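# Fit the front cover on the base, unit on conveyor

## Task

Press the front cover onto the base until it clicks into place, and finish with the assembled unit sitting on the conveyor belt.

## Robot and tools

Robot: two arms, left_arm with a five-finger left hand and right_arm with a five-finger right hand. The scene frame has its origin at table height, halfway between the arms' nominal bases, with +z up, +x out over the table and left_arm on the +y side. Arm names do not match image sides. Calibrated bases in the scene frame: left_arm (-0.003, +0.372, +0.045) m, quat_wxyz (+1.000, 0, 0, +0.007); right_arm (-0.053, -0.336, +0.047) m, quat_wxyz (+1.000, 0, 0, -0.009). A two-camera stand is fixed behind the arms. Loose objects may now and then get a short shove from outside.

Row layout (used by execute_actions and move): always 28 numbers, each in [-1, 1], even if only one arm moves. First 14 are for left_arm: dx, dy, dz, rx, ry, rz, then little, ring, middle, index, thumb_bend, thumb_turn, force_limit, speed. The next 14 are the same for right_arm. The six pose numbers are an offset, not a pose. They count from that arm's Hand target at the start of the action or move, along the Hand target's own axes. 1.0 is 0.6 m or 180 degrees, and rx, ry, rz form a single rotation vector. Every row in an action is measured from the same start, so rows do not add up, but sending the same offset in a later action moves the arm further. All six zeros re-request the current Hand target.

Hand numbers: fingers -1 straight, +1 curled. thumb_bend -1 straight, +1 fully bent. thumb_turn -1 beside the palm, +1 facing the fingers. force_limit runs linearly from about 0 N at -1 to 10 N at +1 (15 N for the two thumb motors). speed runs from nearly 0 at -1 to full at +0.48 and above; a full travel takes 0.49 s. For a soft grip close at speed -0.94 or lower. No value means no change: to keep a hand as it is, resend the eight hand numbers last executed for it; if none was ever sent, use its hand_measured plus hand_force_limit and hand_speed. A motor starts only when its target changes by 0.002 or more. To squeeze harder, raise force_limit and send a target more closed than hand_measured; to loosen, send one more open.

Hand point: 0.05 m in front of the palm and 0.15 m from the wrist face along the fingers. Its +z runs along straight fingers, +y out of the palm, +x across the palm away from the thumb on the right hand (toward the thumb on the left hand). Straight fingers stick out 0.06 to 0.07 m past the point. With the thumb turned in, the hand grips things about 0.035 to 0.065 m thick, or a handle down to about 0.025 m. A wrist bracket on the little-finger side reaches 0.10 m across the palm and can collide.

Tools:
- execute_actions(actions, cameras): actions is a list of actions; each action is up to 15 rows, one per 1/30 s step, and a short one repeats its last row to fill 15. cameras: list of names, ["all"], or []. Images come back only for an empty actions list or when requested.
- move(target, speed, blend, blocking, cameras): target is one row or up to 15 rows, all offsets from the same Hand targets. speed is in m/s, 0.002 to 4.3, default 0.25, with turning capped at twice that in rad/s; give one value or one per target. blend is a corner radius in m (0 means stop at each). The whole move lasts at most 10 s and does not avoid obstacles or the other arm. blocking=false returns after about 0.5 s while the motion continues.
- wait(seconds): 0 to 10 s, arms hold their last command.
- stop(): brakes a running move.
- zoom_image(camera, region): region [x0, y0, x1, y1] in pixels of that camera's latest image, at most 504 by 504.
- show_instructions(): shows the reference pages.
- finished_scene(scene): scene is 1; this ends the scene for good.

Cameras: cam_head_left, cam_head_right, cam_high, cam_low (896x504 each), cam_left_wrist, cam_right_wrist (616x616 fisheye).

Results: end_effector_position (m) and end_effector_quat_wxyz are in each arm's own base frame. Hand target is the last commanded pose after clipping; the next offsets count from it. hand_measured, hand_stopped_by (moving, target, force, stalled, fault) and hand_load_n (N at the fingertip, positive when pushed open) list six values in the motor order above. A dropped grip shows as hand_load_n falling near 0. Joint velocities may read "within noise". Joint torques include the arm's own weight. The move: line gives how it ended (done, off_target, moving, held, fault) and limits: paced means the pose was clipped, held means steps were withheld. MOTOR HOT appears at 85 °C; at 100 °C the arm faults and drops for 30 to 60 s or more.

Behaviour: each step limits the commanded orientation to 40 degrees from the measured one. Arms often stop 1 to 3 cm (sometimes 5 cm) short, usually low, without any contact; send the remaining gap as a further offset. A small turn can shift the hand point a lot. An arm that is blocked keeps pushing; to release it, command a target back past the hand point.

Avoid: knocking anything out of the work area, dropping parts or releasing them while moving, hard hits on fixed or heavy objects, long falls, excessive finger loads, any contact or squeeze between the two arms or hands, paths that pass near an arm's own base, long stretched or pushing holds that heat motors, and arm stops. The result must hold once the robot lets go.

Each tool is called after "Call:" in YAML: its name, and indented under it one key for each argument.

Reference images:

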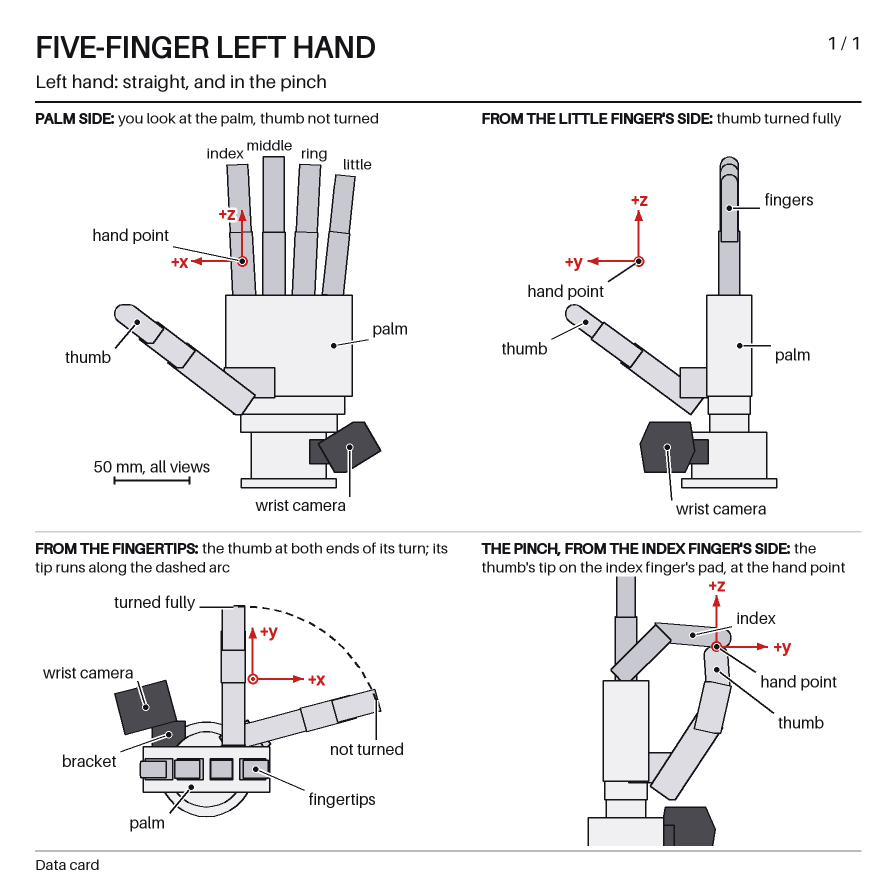

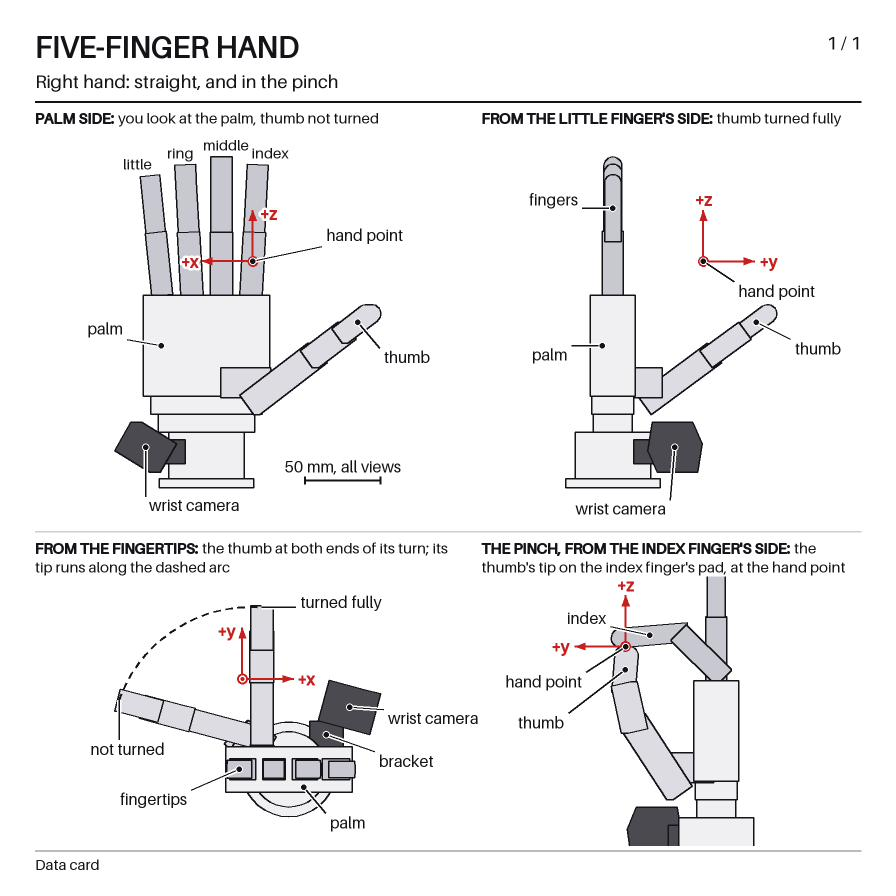

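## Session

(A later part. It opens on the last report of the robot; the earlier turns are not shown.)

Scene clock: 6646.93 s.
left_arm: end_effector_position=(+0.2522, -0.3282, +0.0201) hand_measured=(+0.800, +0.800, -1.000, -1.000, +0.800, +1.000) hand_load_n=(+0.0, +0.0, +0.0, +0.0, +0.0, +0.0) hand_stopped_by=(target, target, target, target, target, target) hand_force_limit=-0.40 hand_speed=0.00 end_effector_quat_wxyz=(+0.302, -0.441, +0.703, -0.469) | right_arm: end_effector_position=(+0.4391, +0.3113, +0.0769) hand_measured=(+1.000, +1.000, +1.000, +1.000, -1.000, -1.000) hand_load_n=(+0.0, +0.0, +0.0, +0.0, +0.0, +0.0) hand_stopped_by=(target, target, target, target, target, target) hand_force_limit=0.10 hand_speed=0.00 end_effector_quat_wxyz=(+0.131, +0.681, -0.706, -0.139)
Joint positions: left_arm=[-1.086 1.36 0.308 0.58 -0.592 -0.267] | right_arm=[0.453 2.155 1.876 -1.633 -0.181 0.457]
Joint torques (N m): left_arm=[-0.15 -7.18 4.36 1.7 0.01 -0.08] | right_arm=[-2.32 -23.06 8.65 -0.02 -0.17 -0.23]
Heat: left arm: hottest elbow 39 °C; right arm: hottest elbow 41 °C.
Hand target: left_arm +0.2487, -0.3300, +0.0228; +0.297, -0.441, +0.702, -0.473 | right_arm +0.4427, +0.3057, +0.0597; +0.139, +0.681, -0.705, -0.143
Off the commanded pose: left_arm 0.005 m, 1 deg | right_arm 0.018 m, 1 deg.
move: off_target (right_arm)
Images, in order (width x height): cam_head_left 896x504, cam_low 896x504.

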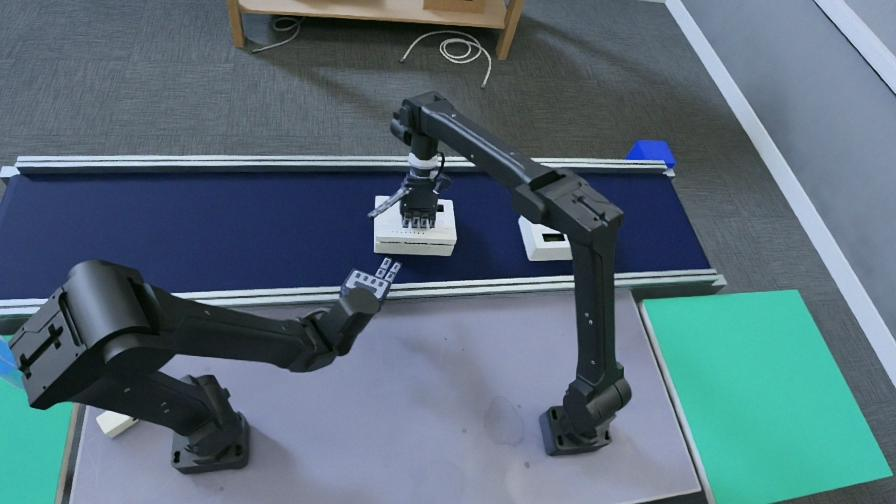

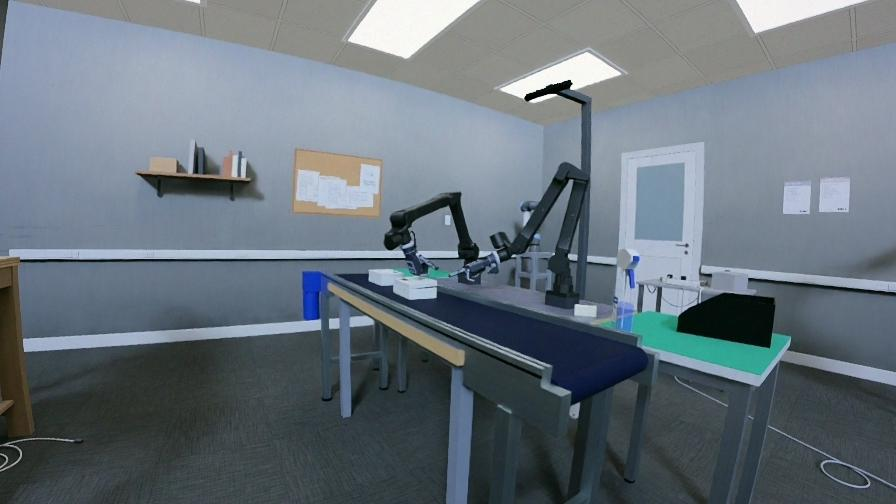

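Call:
move:
  target: [0,0,0,0,0,0,0.8,0.8,-1,-1,0.8,1,-0.4,0,-0.0113,0.0111,0.0047,0,0,0,1,1,1,1,-1,-1,0.1,0]
  speed: 0.05
  cameras: ["cam_head_left","cam_low"]

Call:
zoom_image:
  camera: "cam_head_left"
  region: [360, 190, 470, 270]

Scene clock: 6659.17 s.
left_arm: end_effector_position=(+0.2522, -0.3282, +0.0201) hand_measured=(+0.800, +0.800, -1.000, -1.000, +0.800, +1.000) hand_load_n=(+0.0, +0.0, +0.0, +0.0, +0.0, +0.0) hand_stopped_by=(target, target, target, target, target, target) hand_force_limit=-0.40 hand_speed=0.00 end_effector_quat_wxyz=(+0.302, -0.441, +0.703, -0.469) | right_arm: end_effector_position=(+0.4369, +0.3102, +0.0724) hand_measured=(+1.000, +1.000, +1.000, +1.000, -1.000, -1.000) hand_load_n=(+0.5, +0.0, +0.0, +0.0, +0.0, +0.0) hand_stopped_by=(target, target, target, target, target, target) hand_force_limit=0.10 hand_speed=0.00 end_effector_quat_wxyz=(+0.133, +0.681, -0.706, -0.140)
Joint positions: left_arm=[-1.086 1.36 0.308 0.58 -0.592 -0.267] | right_arm=[0.453 2.155 1.862 -1.624 -0.181 0.457]
Joint torques (N m): left_arm=[-0.26 -7.53 4.27 1.73 0.01 -0.09] | right_arm=[-1.26 -23.77 8.36 -0.1 -0.36 -0.1]
Heat: left arm: hottest elbow 39 °C; right arm: hottest elbow 40 °C.
Hand target: left_arm +0.2487, -0.3300, +0.0228; +0.297, -0.441, +0.702, -0.473 | right_arm +0.4358, +0.3127, +0.0597; +0.139, +0.681, -0.705, -0.143
Off the commanded pose: left_arm 0.005 m, 1 deg | right_arm 0.013 m, 1 deg.
move: off_target (right_arm)
Images, in order (width x height): cam_head_left 896x504, cam_low 896x504.

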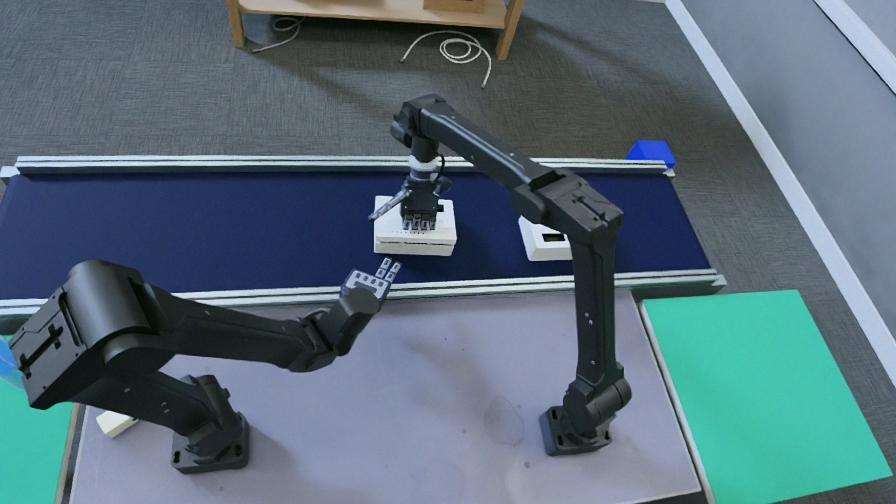

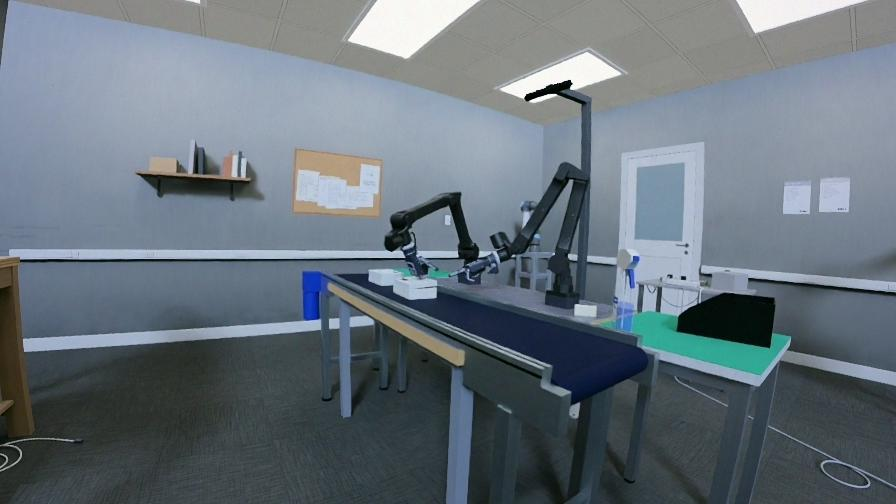

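Scaled by 4.582 from the camera's 896x504 image, which has a finer 1280x720 frame.

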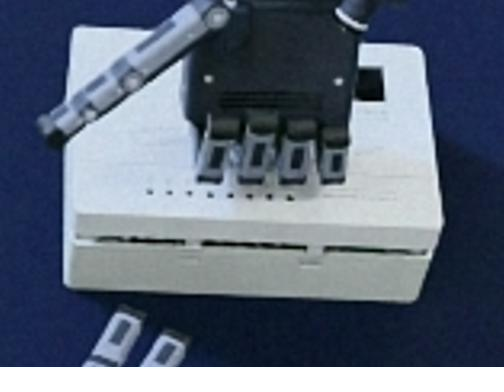

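Call:
move:
  target:
    - [0,0,0,0,0,0,0.8,0.8,-1,-1,0.8,1,-0.4,0,0,0.0143,-0.0338,0,0,0,1,1,1,1,-1,-1,0.1,0]
    - [0,0,0,0,0,0,0.8,0.8,-1,-1,0.8,1,-0.4,0,-0.0164,0.0210,-0.0310,0,0,0,1,1,1,1,-1,-1,0.1,0]
    - [0,0,0,0,0,0,0.8,0.8,-1,-1,0.8,1,-0.4,0,-0.0164,0.0034,0.0106,0,0,0,1,1,1,1,-1,-1,0.1,0]
  speed: 0.05
  cameras: ["cam_head_left","cam_low"]

Call:
zoom_image:
  camera: "cam_head_left"
  region: [360, 190, 470, 270]

Scene clock: 6671.17 s.
left_arm: end_effector_position=(+0.2522, -0.3282, +0.0201) hand_measured=(+0.800, +0.800, -1.000, -1.000, +0.800, +1.000) hand_load_n=(+0.0, +0.0, +0.0, +0.0, +0.0, +0.0) hand_stopped_by=(target, target, target, target, target, target) hand_force_limit=-0.40 hand_speed=0.00 end_effector_quat_wxyz=(+0.302, -0.441, +0.703, -0.469) | right_arm: end_effector_position=(+0.4352, +0.3166, +0.0706) hand_measured=(+1.000, +1.000, +1.000, +1.000, -1.000, -1.000) hand_load_n=(+0.0, +0.0, +0.0, +0.0, +0.0, +0.0) hand_stopped_by=(target, target, target, target, target, target) hand_force_limit=0.10 hand_speed=0.00 end_effector_quat_wxyz=(+0.129, +0.683, -0.705, -0.140)
Joint positions: left_arm=[-1.086 1.36 0.308 0.58 -0.592 -0.267] | right_arm=[0.463 2.155 1.859 -1.612 -0.187 0.462]
Joint torques (N m): left_arm=[-0.21 -7.36 4.3 1.63 0.01 -0.1] | right_arm=[-0.67 -23.3 8.4 0.05 -0.37 0.02]
Heat: left arm: hottest elbow 38 °C; right arm: hottest elbow 40 °C.
Hand target: left_arm +0.2487, -0.3300, +0.0228; +0.297, -0.441, +0.702, -0.473 | right_arm +0.4319, +0.3227, +0.0547; +0.139, +0.681, -0.705, -0.143
Off the commanded pose: left_arm 0.005 m, 1 deg | right_arm 0.017 m, 1 deg.
move: off_target (right_arm)
Images, in order (width x height): cam_head_left 896x504, cam_low 896x504.

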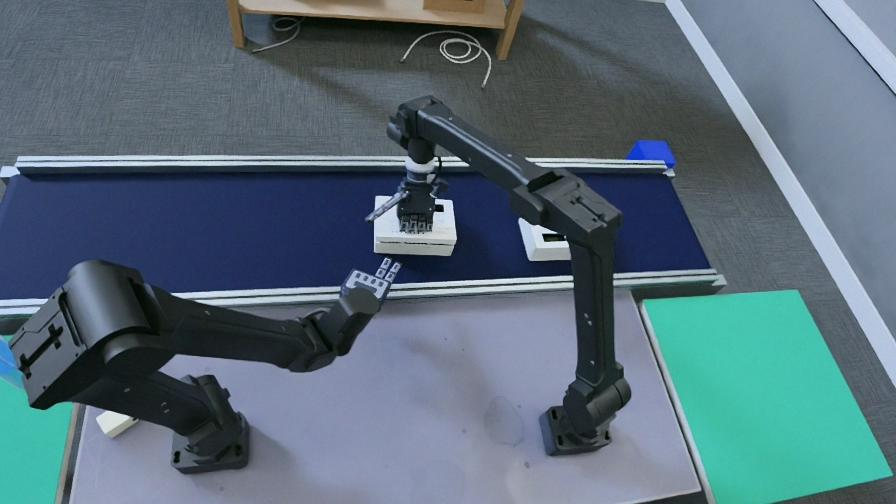

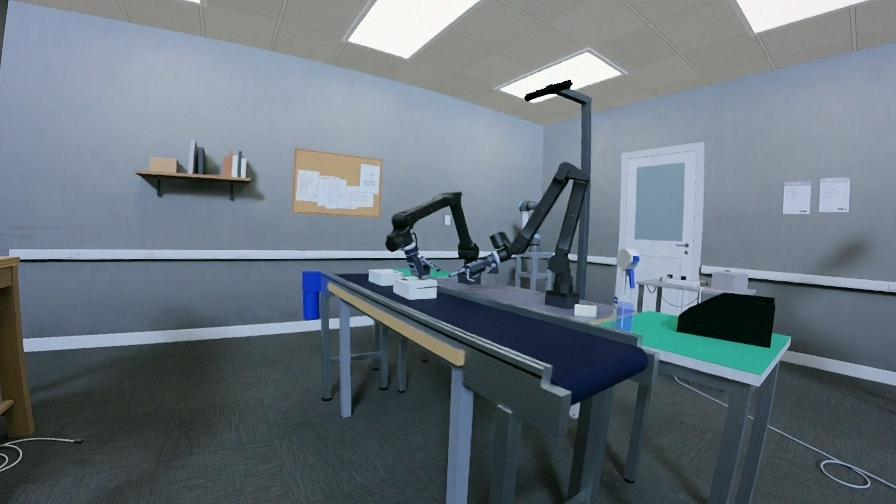

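Scaled by 4.582 from the camera's 896x504 image, which has a finer 1280x720 frame.

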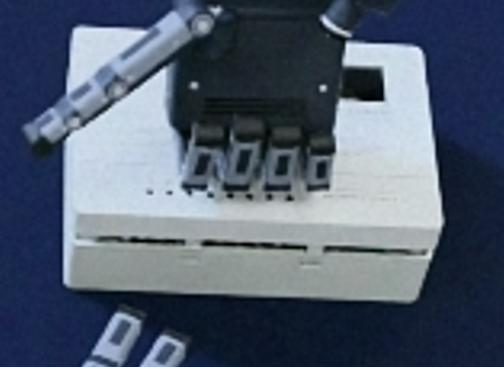

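Call:
move:
  target: [0,0,0,0,0,0,0.8,0.8,-1,-1,0.8,1,-0.4,0,0,-0.0390,0.0922,0,0,0,1,1,1,1,-1,-1,0.1,0]
  speed: 0.06
  cameras: ["cam_head_left","cam_low"]

Call:
zoom_image:
  camera: "cam_head_left"
  region: [360, 190, 470, 270]

Call:
zoom_image:
  camera: "cam_low"
  region: [390, 262, 452, 302]

Scene clock: 6682.33 s.
left_arm: end_effector_position=(+0.2522, -0.3282, +0.0201) hand_measured=(+0.800, +0.800, -1.000, -1.000, +0.800, +1.000) hand_load_n=(+0.0, +0.0, +0.0, +0.0, +0.0, +0.0) hand_stopped_by=(target, target, target, target, target, target) hand_force_limit=-0.40 hand_speed=0.00 end_effector_quat_wxyz=(+0.302, -0.441, +0.703, -0.469) | right_arm: end_effector_position=(+0.4386, +0.3197, +0.0569) hand_measured=(+1.000, +1.000, +1.000, +1.000, -1.000, -1.000) hand_load_n=(-1.0, +0.0, +0.0, +0.0, +0.0, +0.0) hand_stopped_by=(target, target, target, target, target, target) hand_force_limit=0.10 hand_speed=0.00 end_effector_quat_wxyz=(+0.110, +0.681, -0.711, -0.135)
Joint positions: left_arm=[-1.086 1.36 0.308 0.58 -0.592 -0.267] | right_arm=[0.463 2.147 1.82 -1.54 -0.191 0.477]
Joint torques (N m): left_arm=[-0.21 -7.12 4.27 1.7 0 -0.1] | right_arm=[-0.73 -17.9 5.48 2.03 -0.21 -0.14]
Heat: left arm: hottest elbow 38 °C; right arm: hottest shoulder 39 °C.
Hand target: left_arm +0.2487, -0.3300, +0.0228; +0.297, -0.441, +0.702, -0.473 | right_arm +0.4317, +0.3226, -0.0054; +0.139, +0.680, -0.705, -0.143
Off the commanded pose: left_arm 0.005 m, 1 deg | right_arm 0.063 m, 4 deg.
move: off_target (right_arm)
Images, in order (width x height): cam_head_left 896x504, cam_low 896x504.

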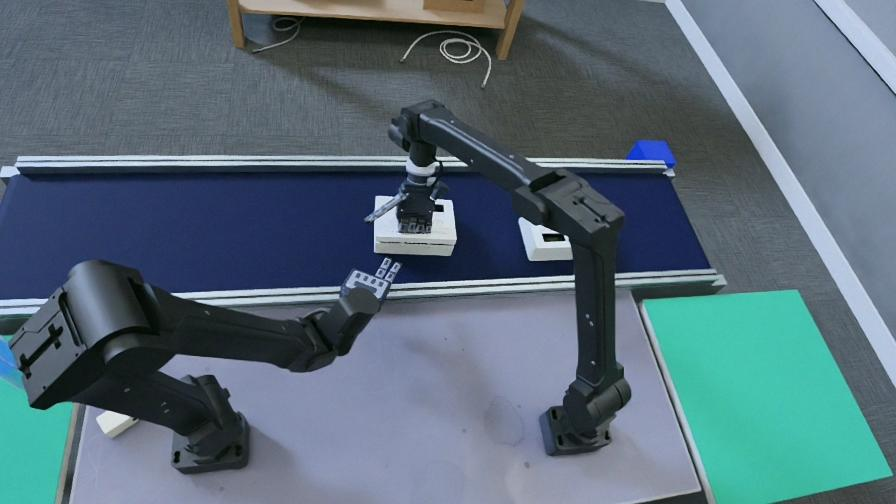

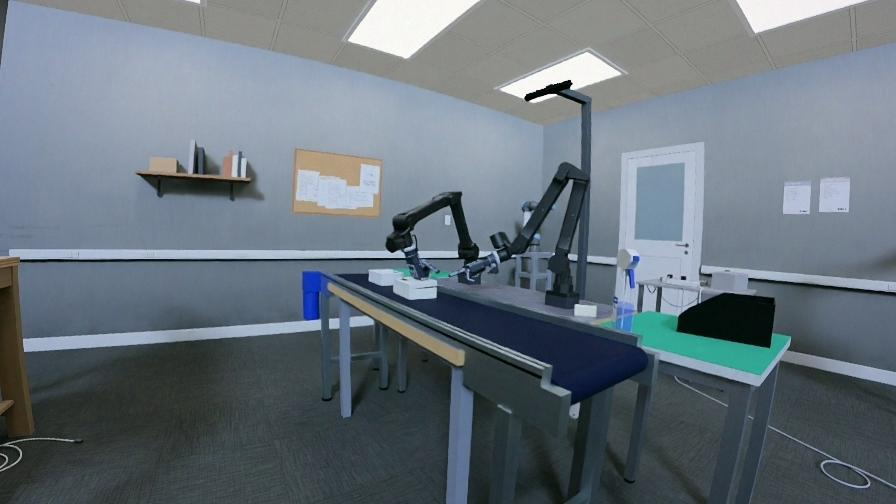

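Scaled by 4.582 from the camera's 896x504 image, which has a finer 1280x720 frame.

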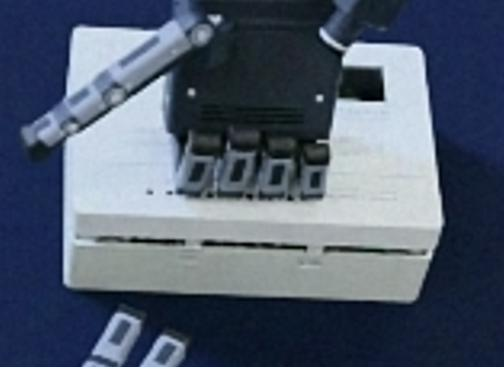

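Scaled by 8.129 from the camera's 896x504 image, which has a finer 1280x720 frame.

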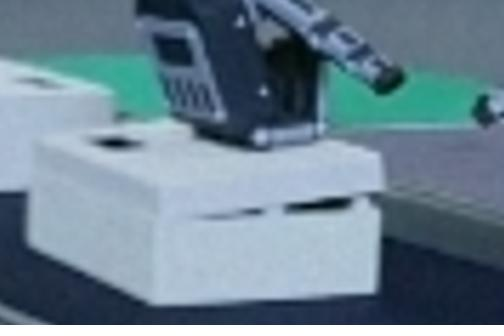

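Call:
move:
  target: [0,0,0,0,0,0,0.8,0.8,-1,-1,0.8,1,-0.4,0,0,-0.0585,0.1383,0,0,0,1,1,1,1,-1,-1,0.1,0]
  speed: 0.06
  cameras: ["cam_head_left","cam_low"]

Call:
zoom_image:
  camera: "cam_head_left"
  region: [360, 190, 470, 270]

Call:
zoom_image:
  camera: "cam_low"
  region: [390, 262, 452, 302]

Scene clock: 6693.53 s.
left_arm: end_effector_position=(+0.2522, -0.3282, +0.0201) hand_measured=(+0.800, +0.800, -1.000, -1.000, +0.800, +1.000) hand_load_n=(+0.0, +0.0, +0.0, +0.0, +0.0, +0.0) hand_stopped_by=(target, target, target, target, target, target) hand_force_limit=-0.40 hand_speed=0.00 end_effector_quat_wxyz=(+0.302, -0.441, +0.703, -0.469) | right_arm: end_effector_position=(+0.4376, +0.3195, +0.0533) hand_measured=(+1.000, +1.000, +1.000, +1.000, -1.000, -1.000) hand_load_n=(-10.5, +0.0, +0.0, +0.0, +0.0, +0.0) hand_stopped_by=(target, target, target, target, target, target) hand_force_limit=0.10 hand_speed=0.00 end_effector_quat_wxyz=(+0.074, +0.685, -0.714, -0.124)
Joint positions: left_arm=[-1.086 1.36 0.308 0.58 -0.592 -0.267] | right_arm=[0.463 2.091 1.737 -1.435 -0.192 0.482]
Joint torques (N m): left_arm=[0.09 -7.41 4.33 1.77 0.02 -0.07] | right_arm=[-0.97 -7.36 2.62 4.77 -0.14 -0.21]
Heat: left arm: hottest elbow 38 °C; right arm: hottest shoulder 38 °C.
Hand target: left_arm +0.2487, -0.3300, +0.0228; +0.297, -0.441, +0.702, -0.473 | right_arm +0.4317, +0.3224, -0.0955; +0.139, +0.681, -0.705, -0.143
Off the commanded pose: left_arm 0.005 m, 1 deg | right_arm 0.149 m, 8 deg.
move: off_target (right_arm)
Images, in order (width x height): cam_head_left 896x504, cam_low 896x504.

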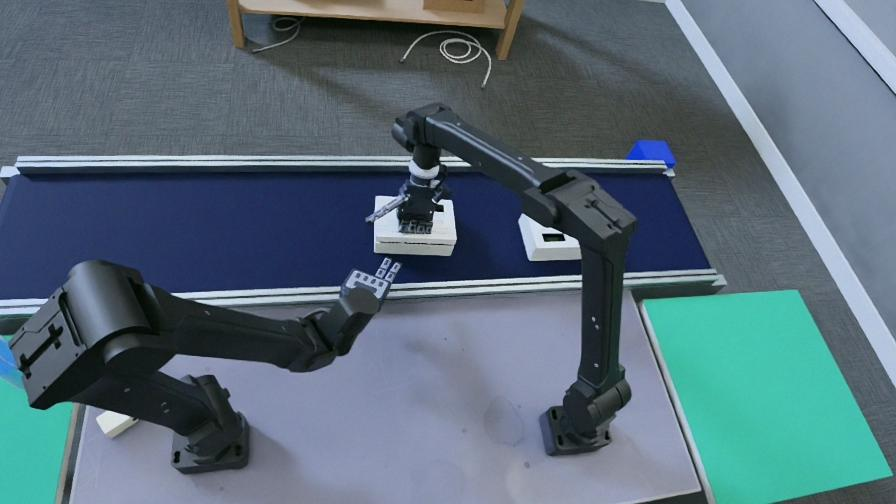

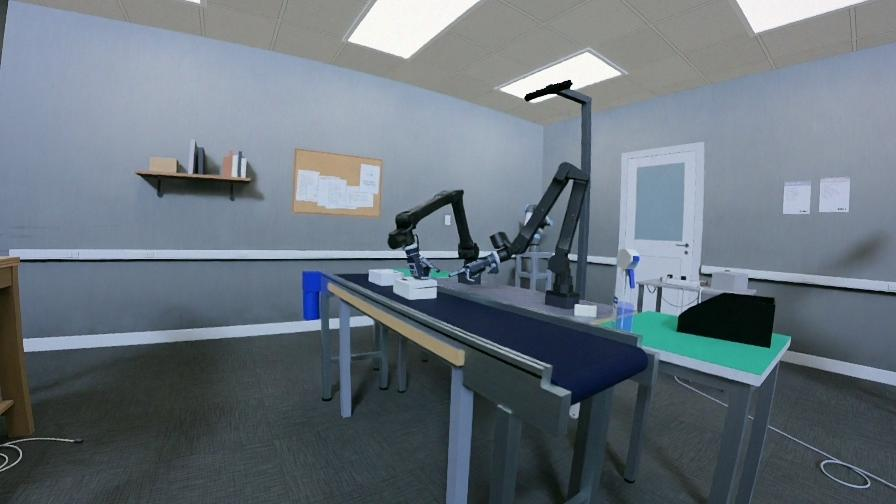

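Scaled by 4.582 from the camera's 896x504 image, which has a finer 1280x720 frame.

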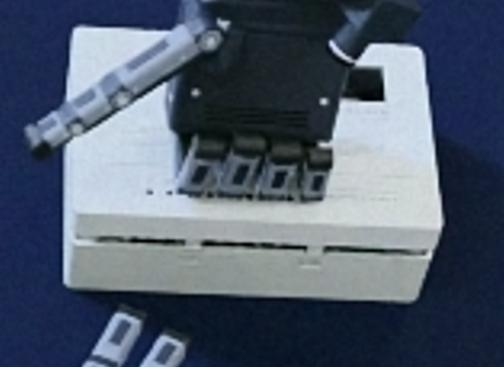

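Scaled by 8.129 from the camera's 896x504 image, which has a finer 1280x720 frame.

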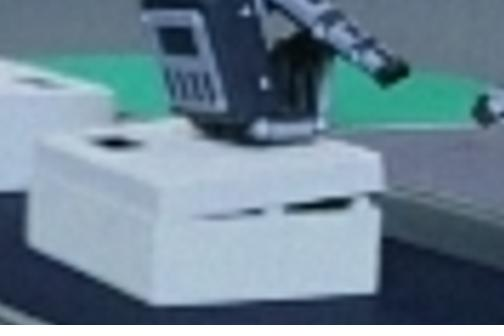

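Call:
move:
  target: [0,0,0,0,0,0,0.8,0.8,-1,-1,0.8,1,-0.4,0,0,0.1170,-0.2765,0,0,0,1,1,1,1,-1,-1,0.1,0]
  speed: 0.15
  cameras: ["cam_head_left","cam_low","cam_head_right","cam_high"]

Call:
zoom_image:
  camera: "cam_low"
  region: [390, 275, 418, 303]

Call:
zoom_image:
  camera: "cam_low"
  region: [366, 265, 396, 290]

Call:
zoom_image:
  camera: "cam_high"
  region: [370, 235, 430, 290]

Call:
zoom_image:
  camera: "cam_high"
  region: [284, 170, 344, 225]

Call:
zoom_image:
  camera: "cam_low"
  region: [415, 272, 445, 302]

Scene clock: 6718.63 s.
left_arm: end_effector_position=(+0.2522, -0.3282, +0.0201) hand_measured=(+0.800, +0.800, -1.000, -1.000, +0.800, +1.000) hand_load_n=(+0.0, +0.0, +0.5, +0.0, +0.0, +0.0) hand_stopped_by=(target, target, target, target, target, target) hand_force_limit=-0.40 hand_speed=0.00 end_effector_quat_wxyz=(+0.302, -0.441, +0.703, -0.469) | right_arm: end_effector_position=(+0.4282, +0.3149, +0.0848) hand_measured=(+1.000, +1.000, +1.000, +1.000, -1.000, -1.000) hand_load_n=(+0.0, +0.0, +0.0, +0.0, +0.0, +0.0) hand_stopped_by=(target, target, target, target, target, target) hand_force_limit=0.10 hand_speed=0.00 end_effector_quat_wxyz=(+0.139, +0.674, -0.711, -0.144)
Joint positions: left_arm=[-1.086 1.36 0.308 0.58 -0.592 -0.267] | right_arm=[0.463 2.136 1.858 -1.651 -0.192 0.482]
Joint torques (N m): left_arm=[-0.38 -7.24 4.3 1.73 0.03 -0.09] | right_arm=[-0.73 -23.53 11.81 -0.96 -0.22 -0.17]
Heat: left arm: hottest elbow 38 °C; right arm: hottest shoulder 36 °C.
Hand target: left_arm +0.2487, -0.3300, +0.0228; +0.297, -0.441, +0.702, -0.473 | right_arm +0.4318, +0.3228, +0.0847; +0.139, +0.681, -0.705, -0.143
Off the commanded pose: left_arm 0.005 m, 1 deg | right_arm 0.009 m, 1 deg.
move: done
Images, in order (width x height): cam_head_left 896x504, cam_head_right 896x504, cam_high 896x504, cam_low 896x504.

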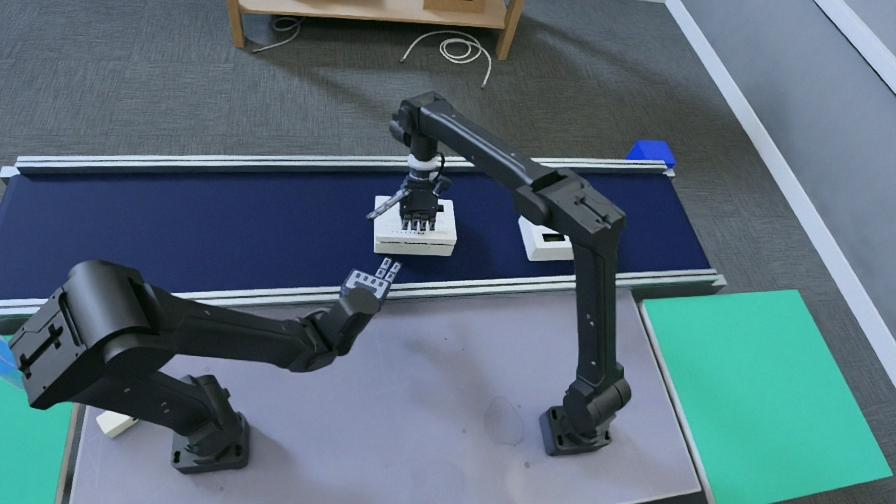

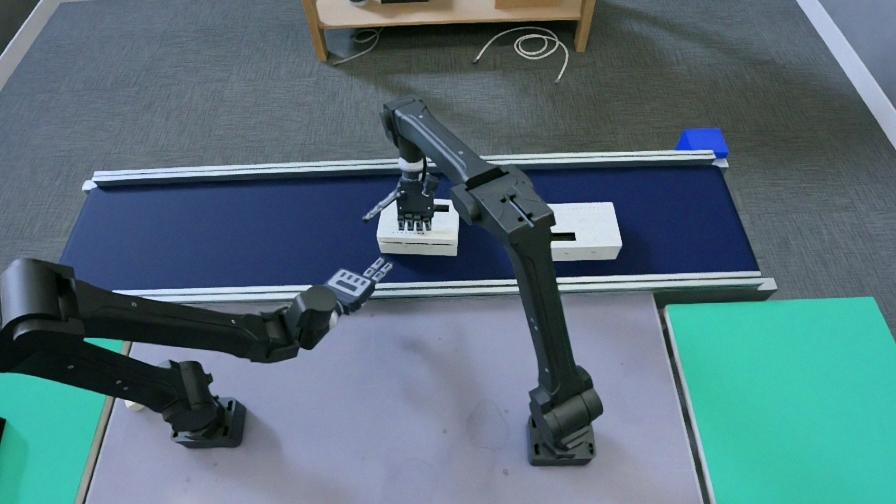

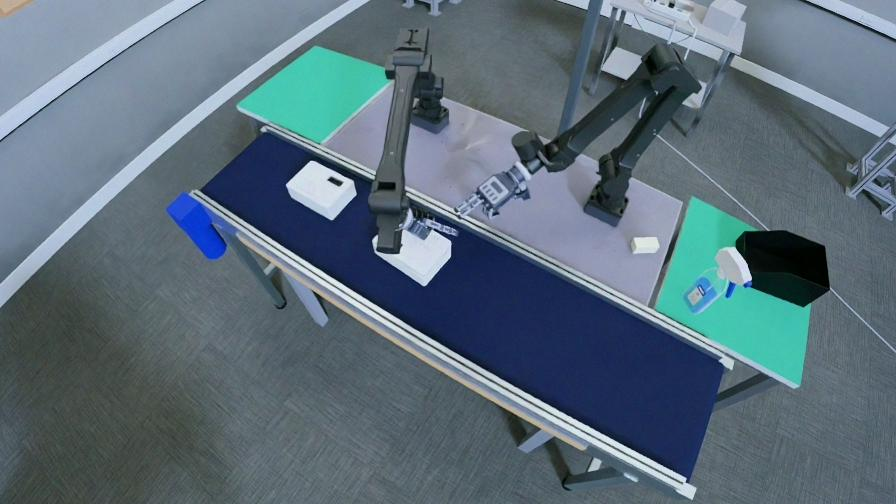

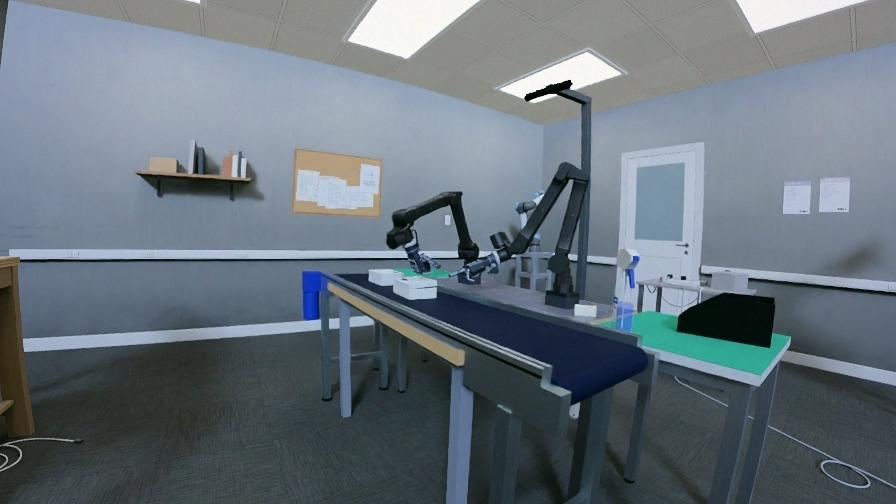

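Scaled by 18.000 from the camera's 896x504 image, which has a finer 1280x720 frame.

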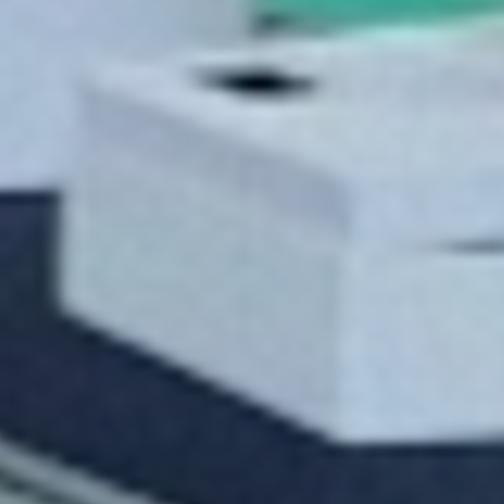

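Scaled by 16.800 from the camera's 896x504 image, which has a finer 1280x720 frame.

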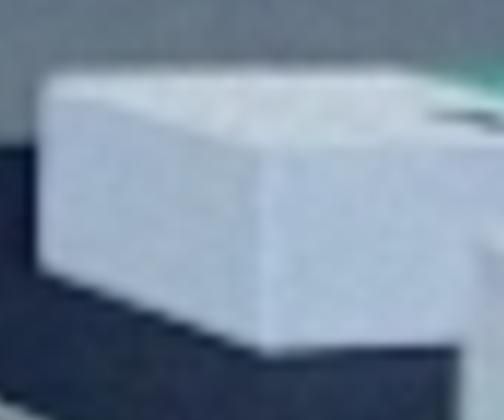

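Scaled by 8.400 from the camera's 896x504 image, which has a finer 1280x720 frame.

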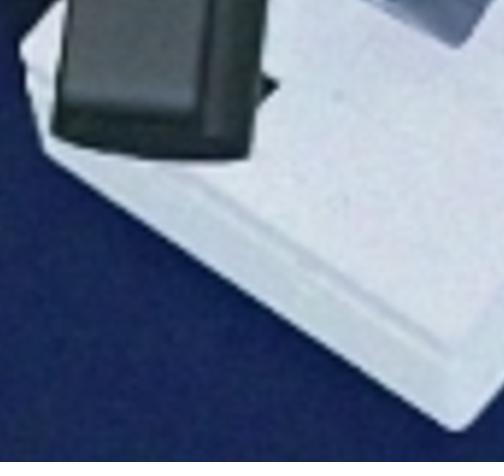

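Scaled by 8.400 from the camera's 896x504 image, which has a finer 1280x720 frame.

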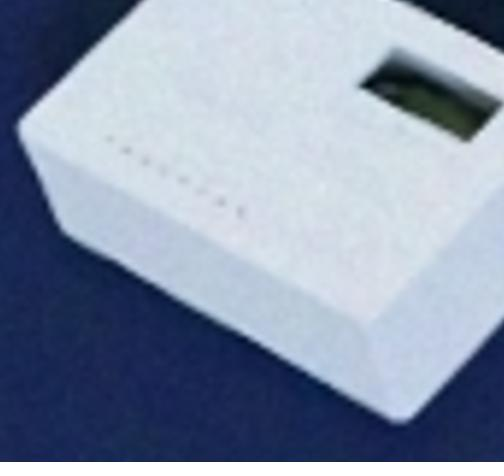

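Scaled by 16.800 from the camera's 896x504 image, which has a finer 1280x720 frame.

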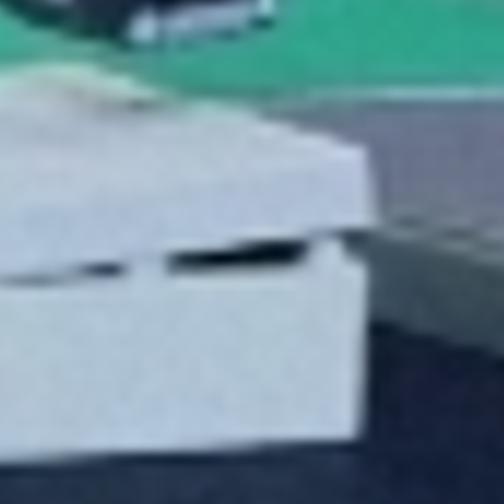

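Call:
zoom_image:
  camera: "cam_low"
  region: [540, 320, 700, 420]

Call:
zoom_image:
  camera: "cam_low"
  region: [320, 255, 460, 330]

Call:
zoom_image:
  camera: "cam_high"
  region: [180, 150, 420, 330]

Scaled by 3.150 from the camera's 896x504 image, which has a finer 1280x720 frame.

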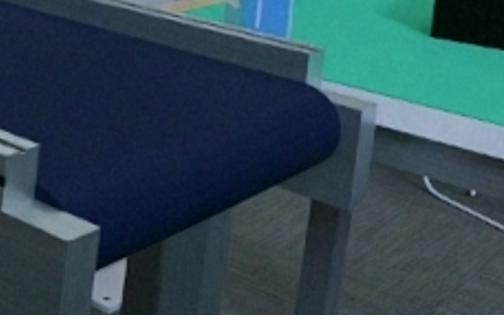

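Scaled by 3.600 from the camera's 896x504 image, which has a finer 1280x720 frame.

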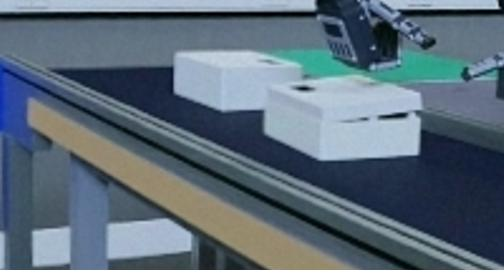

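Scaled by 2.100 from the camera's 896x504 image, which has a finer 1280x720 frame.

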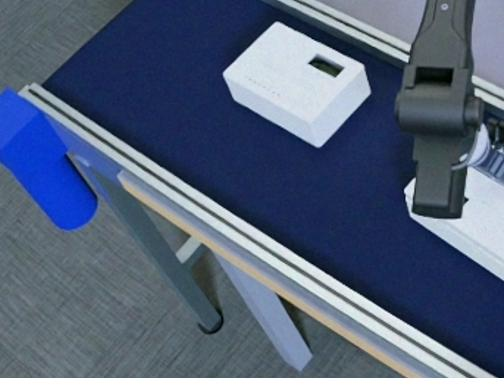

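Call:
zoom_image:
  camera: "cam_high"
  region: [400, 255, 430, 285]

Call:
zoom_image:
  camera: "cam_high"
  region: [425, 235, 455, 265]

Scaled by 16.800 from the camera's 896x504 image, which has a finer 1280x720 frame.

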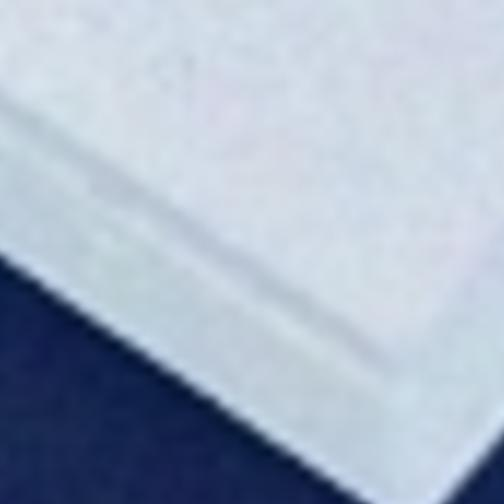

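Scaled by 16.800 from the camera's 896x504 image, which has a finer 1280x720 frame.

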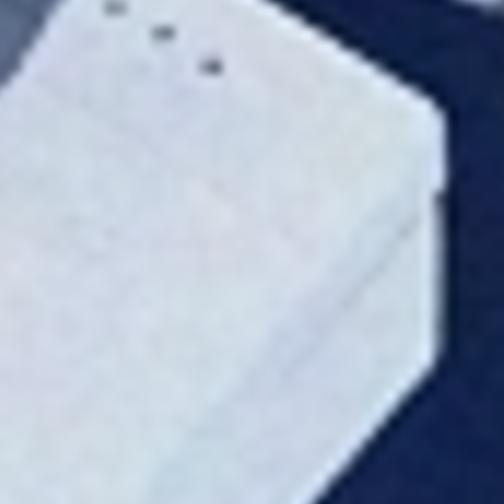

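Call:
move:
  target:
    - [0,0,0,0,0,0,0.8,0.8,-1,-1,0.8,1,-0.4,0,0.0361,0.1230,-0.0925,0,0,0,1,1,1,1,-1,-1,0.1,0]
    - [-0.0901,-0.3390,-0.1848,0,0,0,-1,-1,-1,-1,-1,-1,-0.4,0,0.0361,0.1230,-0.0925,0.5992,0.0174,0.0302,-1,-1,-1,-1,0,1,0.1,0]
  speed: 0.25
  cameras: ["cam_head_left","cam_head_right","cam_high"]

Scene clock: 6904.53 s.
left_arm: end_effector_position=(+0.2392, -0.2629, +0.2143) hand_measured=(-1.000, -1.000, -1.000, -1.000, -1.000, -1.000) hand_load_n=(+0.0, +0.0, +0.0, +0.0, +0.0, +0.0) hand_stopped_by=(target, target, target, target, target, target) hand_force_limit=-0.40 hand_speed=0.00 end_effector_quat_wxyz=(+0.293, -0.441, +0.720, -0.450) | right_arm: end_effector_position=(+0.3878, +0.2982, +0.1713) hand_measured=(-1.000, -1.000, -1.000, -1.000, +0.000, +1.000) hand_load_n=(+0.0, +0.0, +0.0, +0.0, +0.0, +0.0) hand_stopped_by=(target, target, target, target, target, target) hand_force_limit=0.10 hand_speed=0.00 end_effector_quat_wxyz=(+0.447, -0.479, +0.560, -0.506)
Joint positions: left_arm=[-0.975 0.65 0.581 -0.427 -0.477 -0.216] | right_arm=[0.98 1.319 0.598 0.523 1.112 0.193]
Joint torques (N m): left_arm=[1.32 -1.73 12.14 1.73 0.05 0.08] | right_arm=[-0.67 -9.41 8.42 2.19 0.18 -0.24]
Heat: left arm: hottest elbow 39 °C; right arm: hottest elbow 41 °C.
Hand target: left_arm +0.2485, -0.2698, +0.2531; +0.297, -0.441, +0.702, -0.473 | right_arm +0.3849, +0.3029, +0.1646; +0.446, -0.487, +0.554, -0.507
Off the commanded pose: left_arm 0.040 m, 3 deg | right_arm 0.009 m, 1 deg.
move: off_target (left_arm); target 2's new numbers were sent with left_arm's hand 0.040 m and 3 deg from that target
Images, in order (width x height): cam_head_left 896x504, cam_head_right 896x504, cam_high 896x504.

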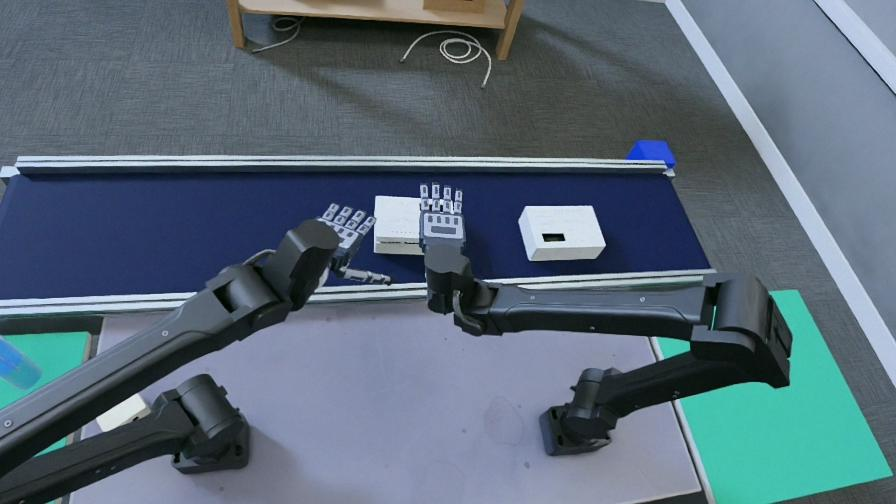

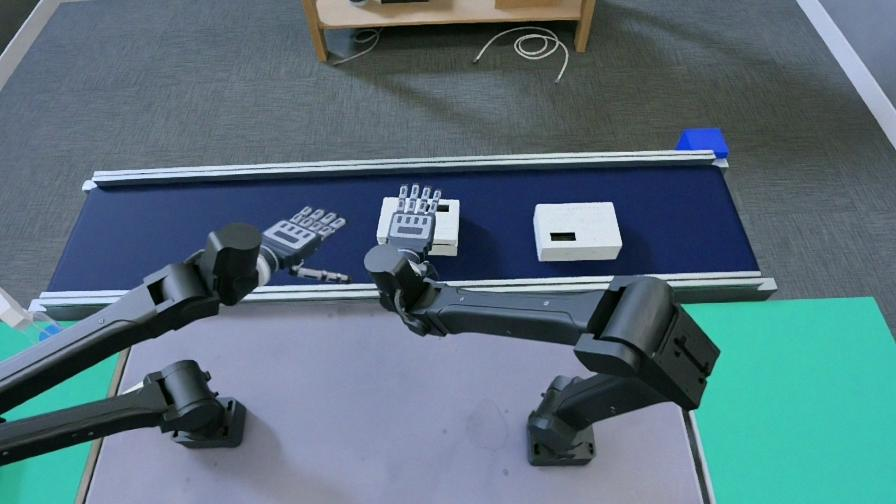

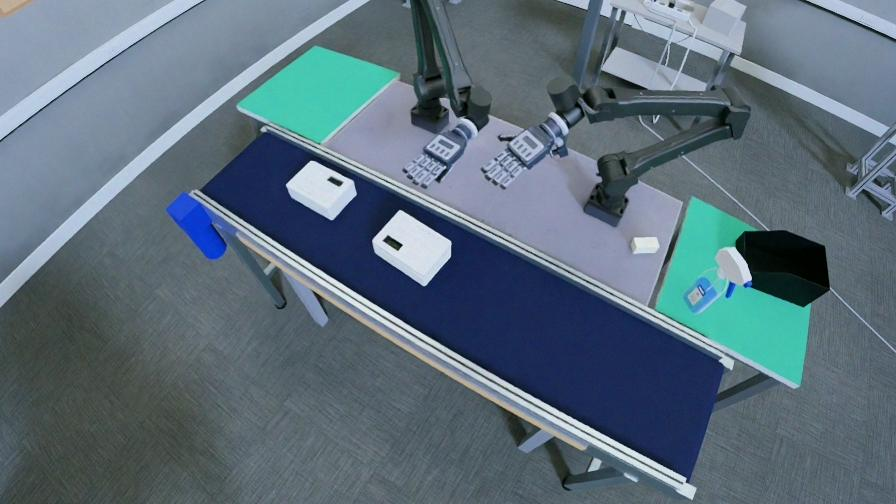

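Call:
zoom_image:
  camera: "cam_high"
  region: [365, 205, 455, 290]

Call:
zoom_image:
  camera: "cam_high"
  region: [370, 235, 400, 265]

Call:
zoom_image:
  camera: "cam_high"
  region: [390, 248, 420, 278]

Scaled by 5.600 from the camera's 896x504 image, which has a finer 1280x720 frame.

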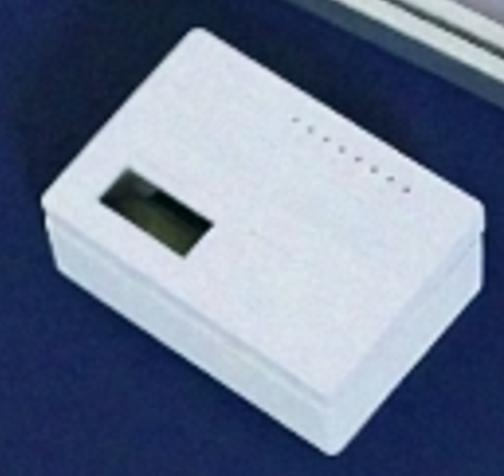

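Scaled by 16.800 from the camera's 896x504 image, which has a finer 1280x720 frame.

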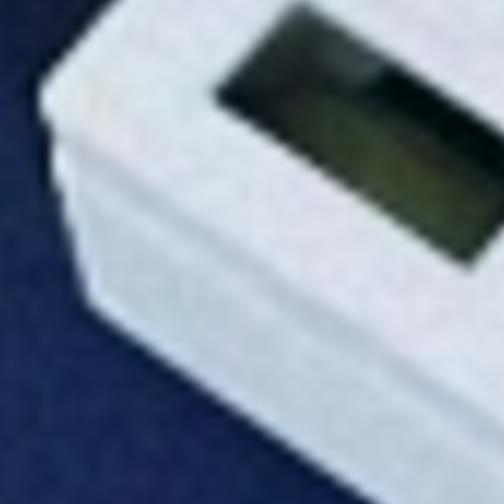

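Scaled by 16.800 from the camera's 896x504 image, which has a finer 1280x720 frame.

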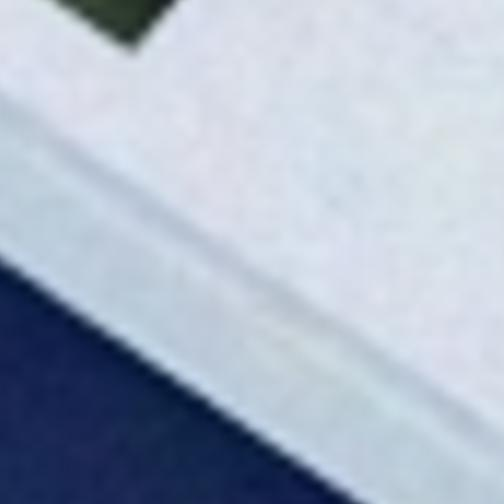

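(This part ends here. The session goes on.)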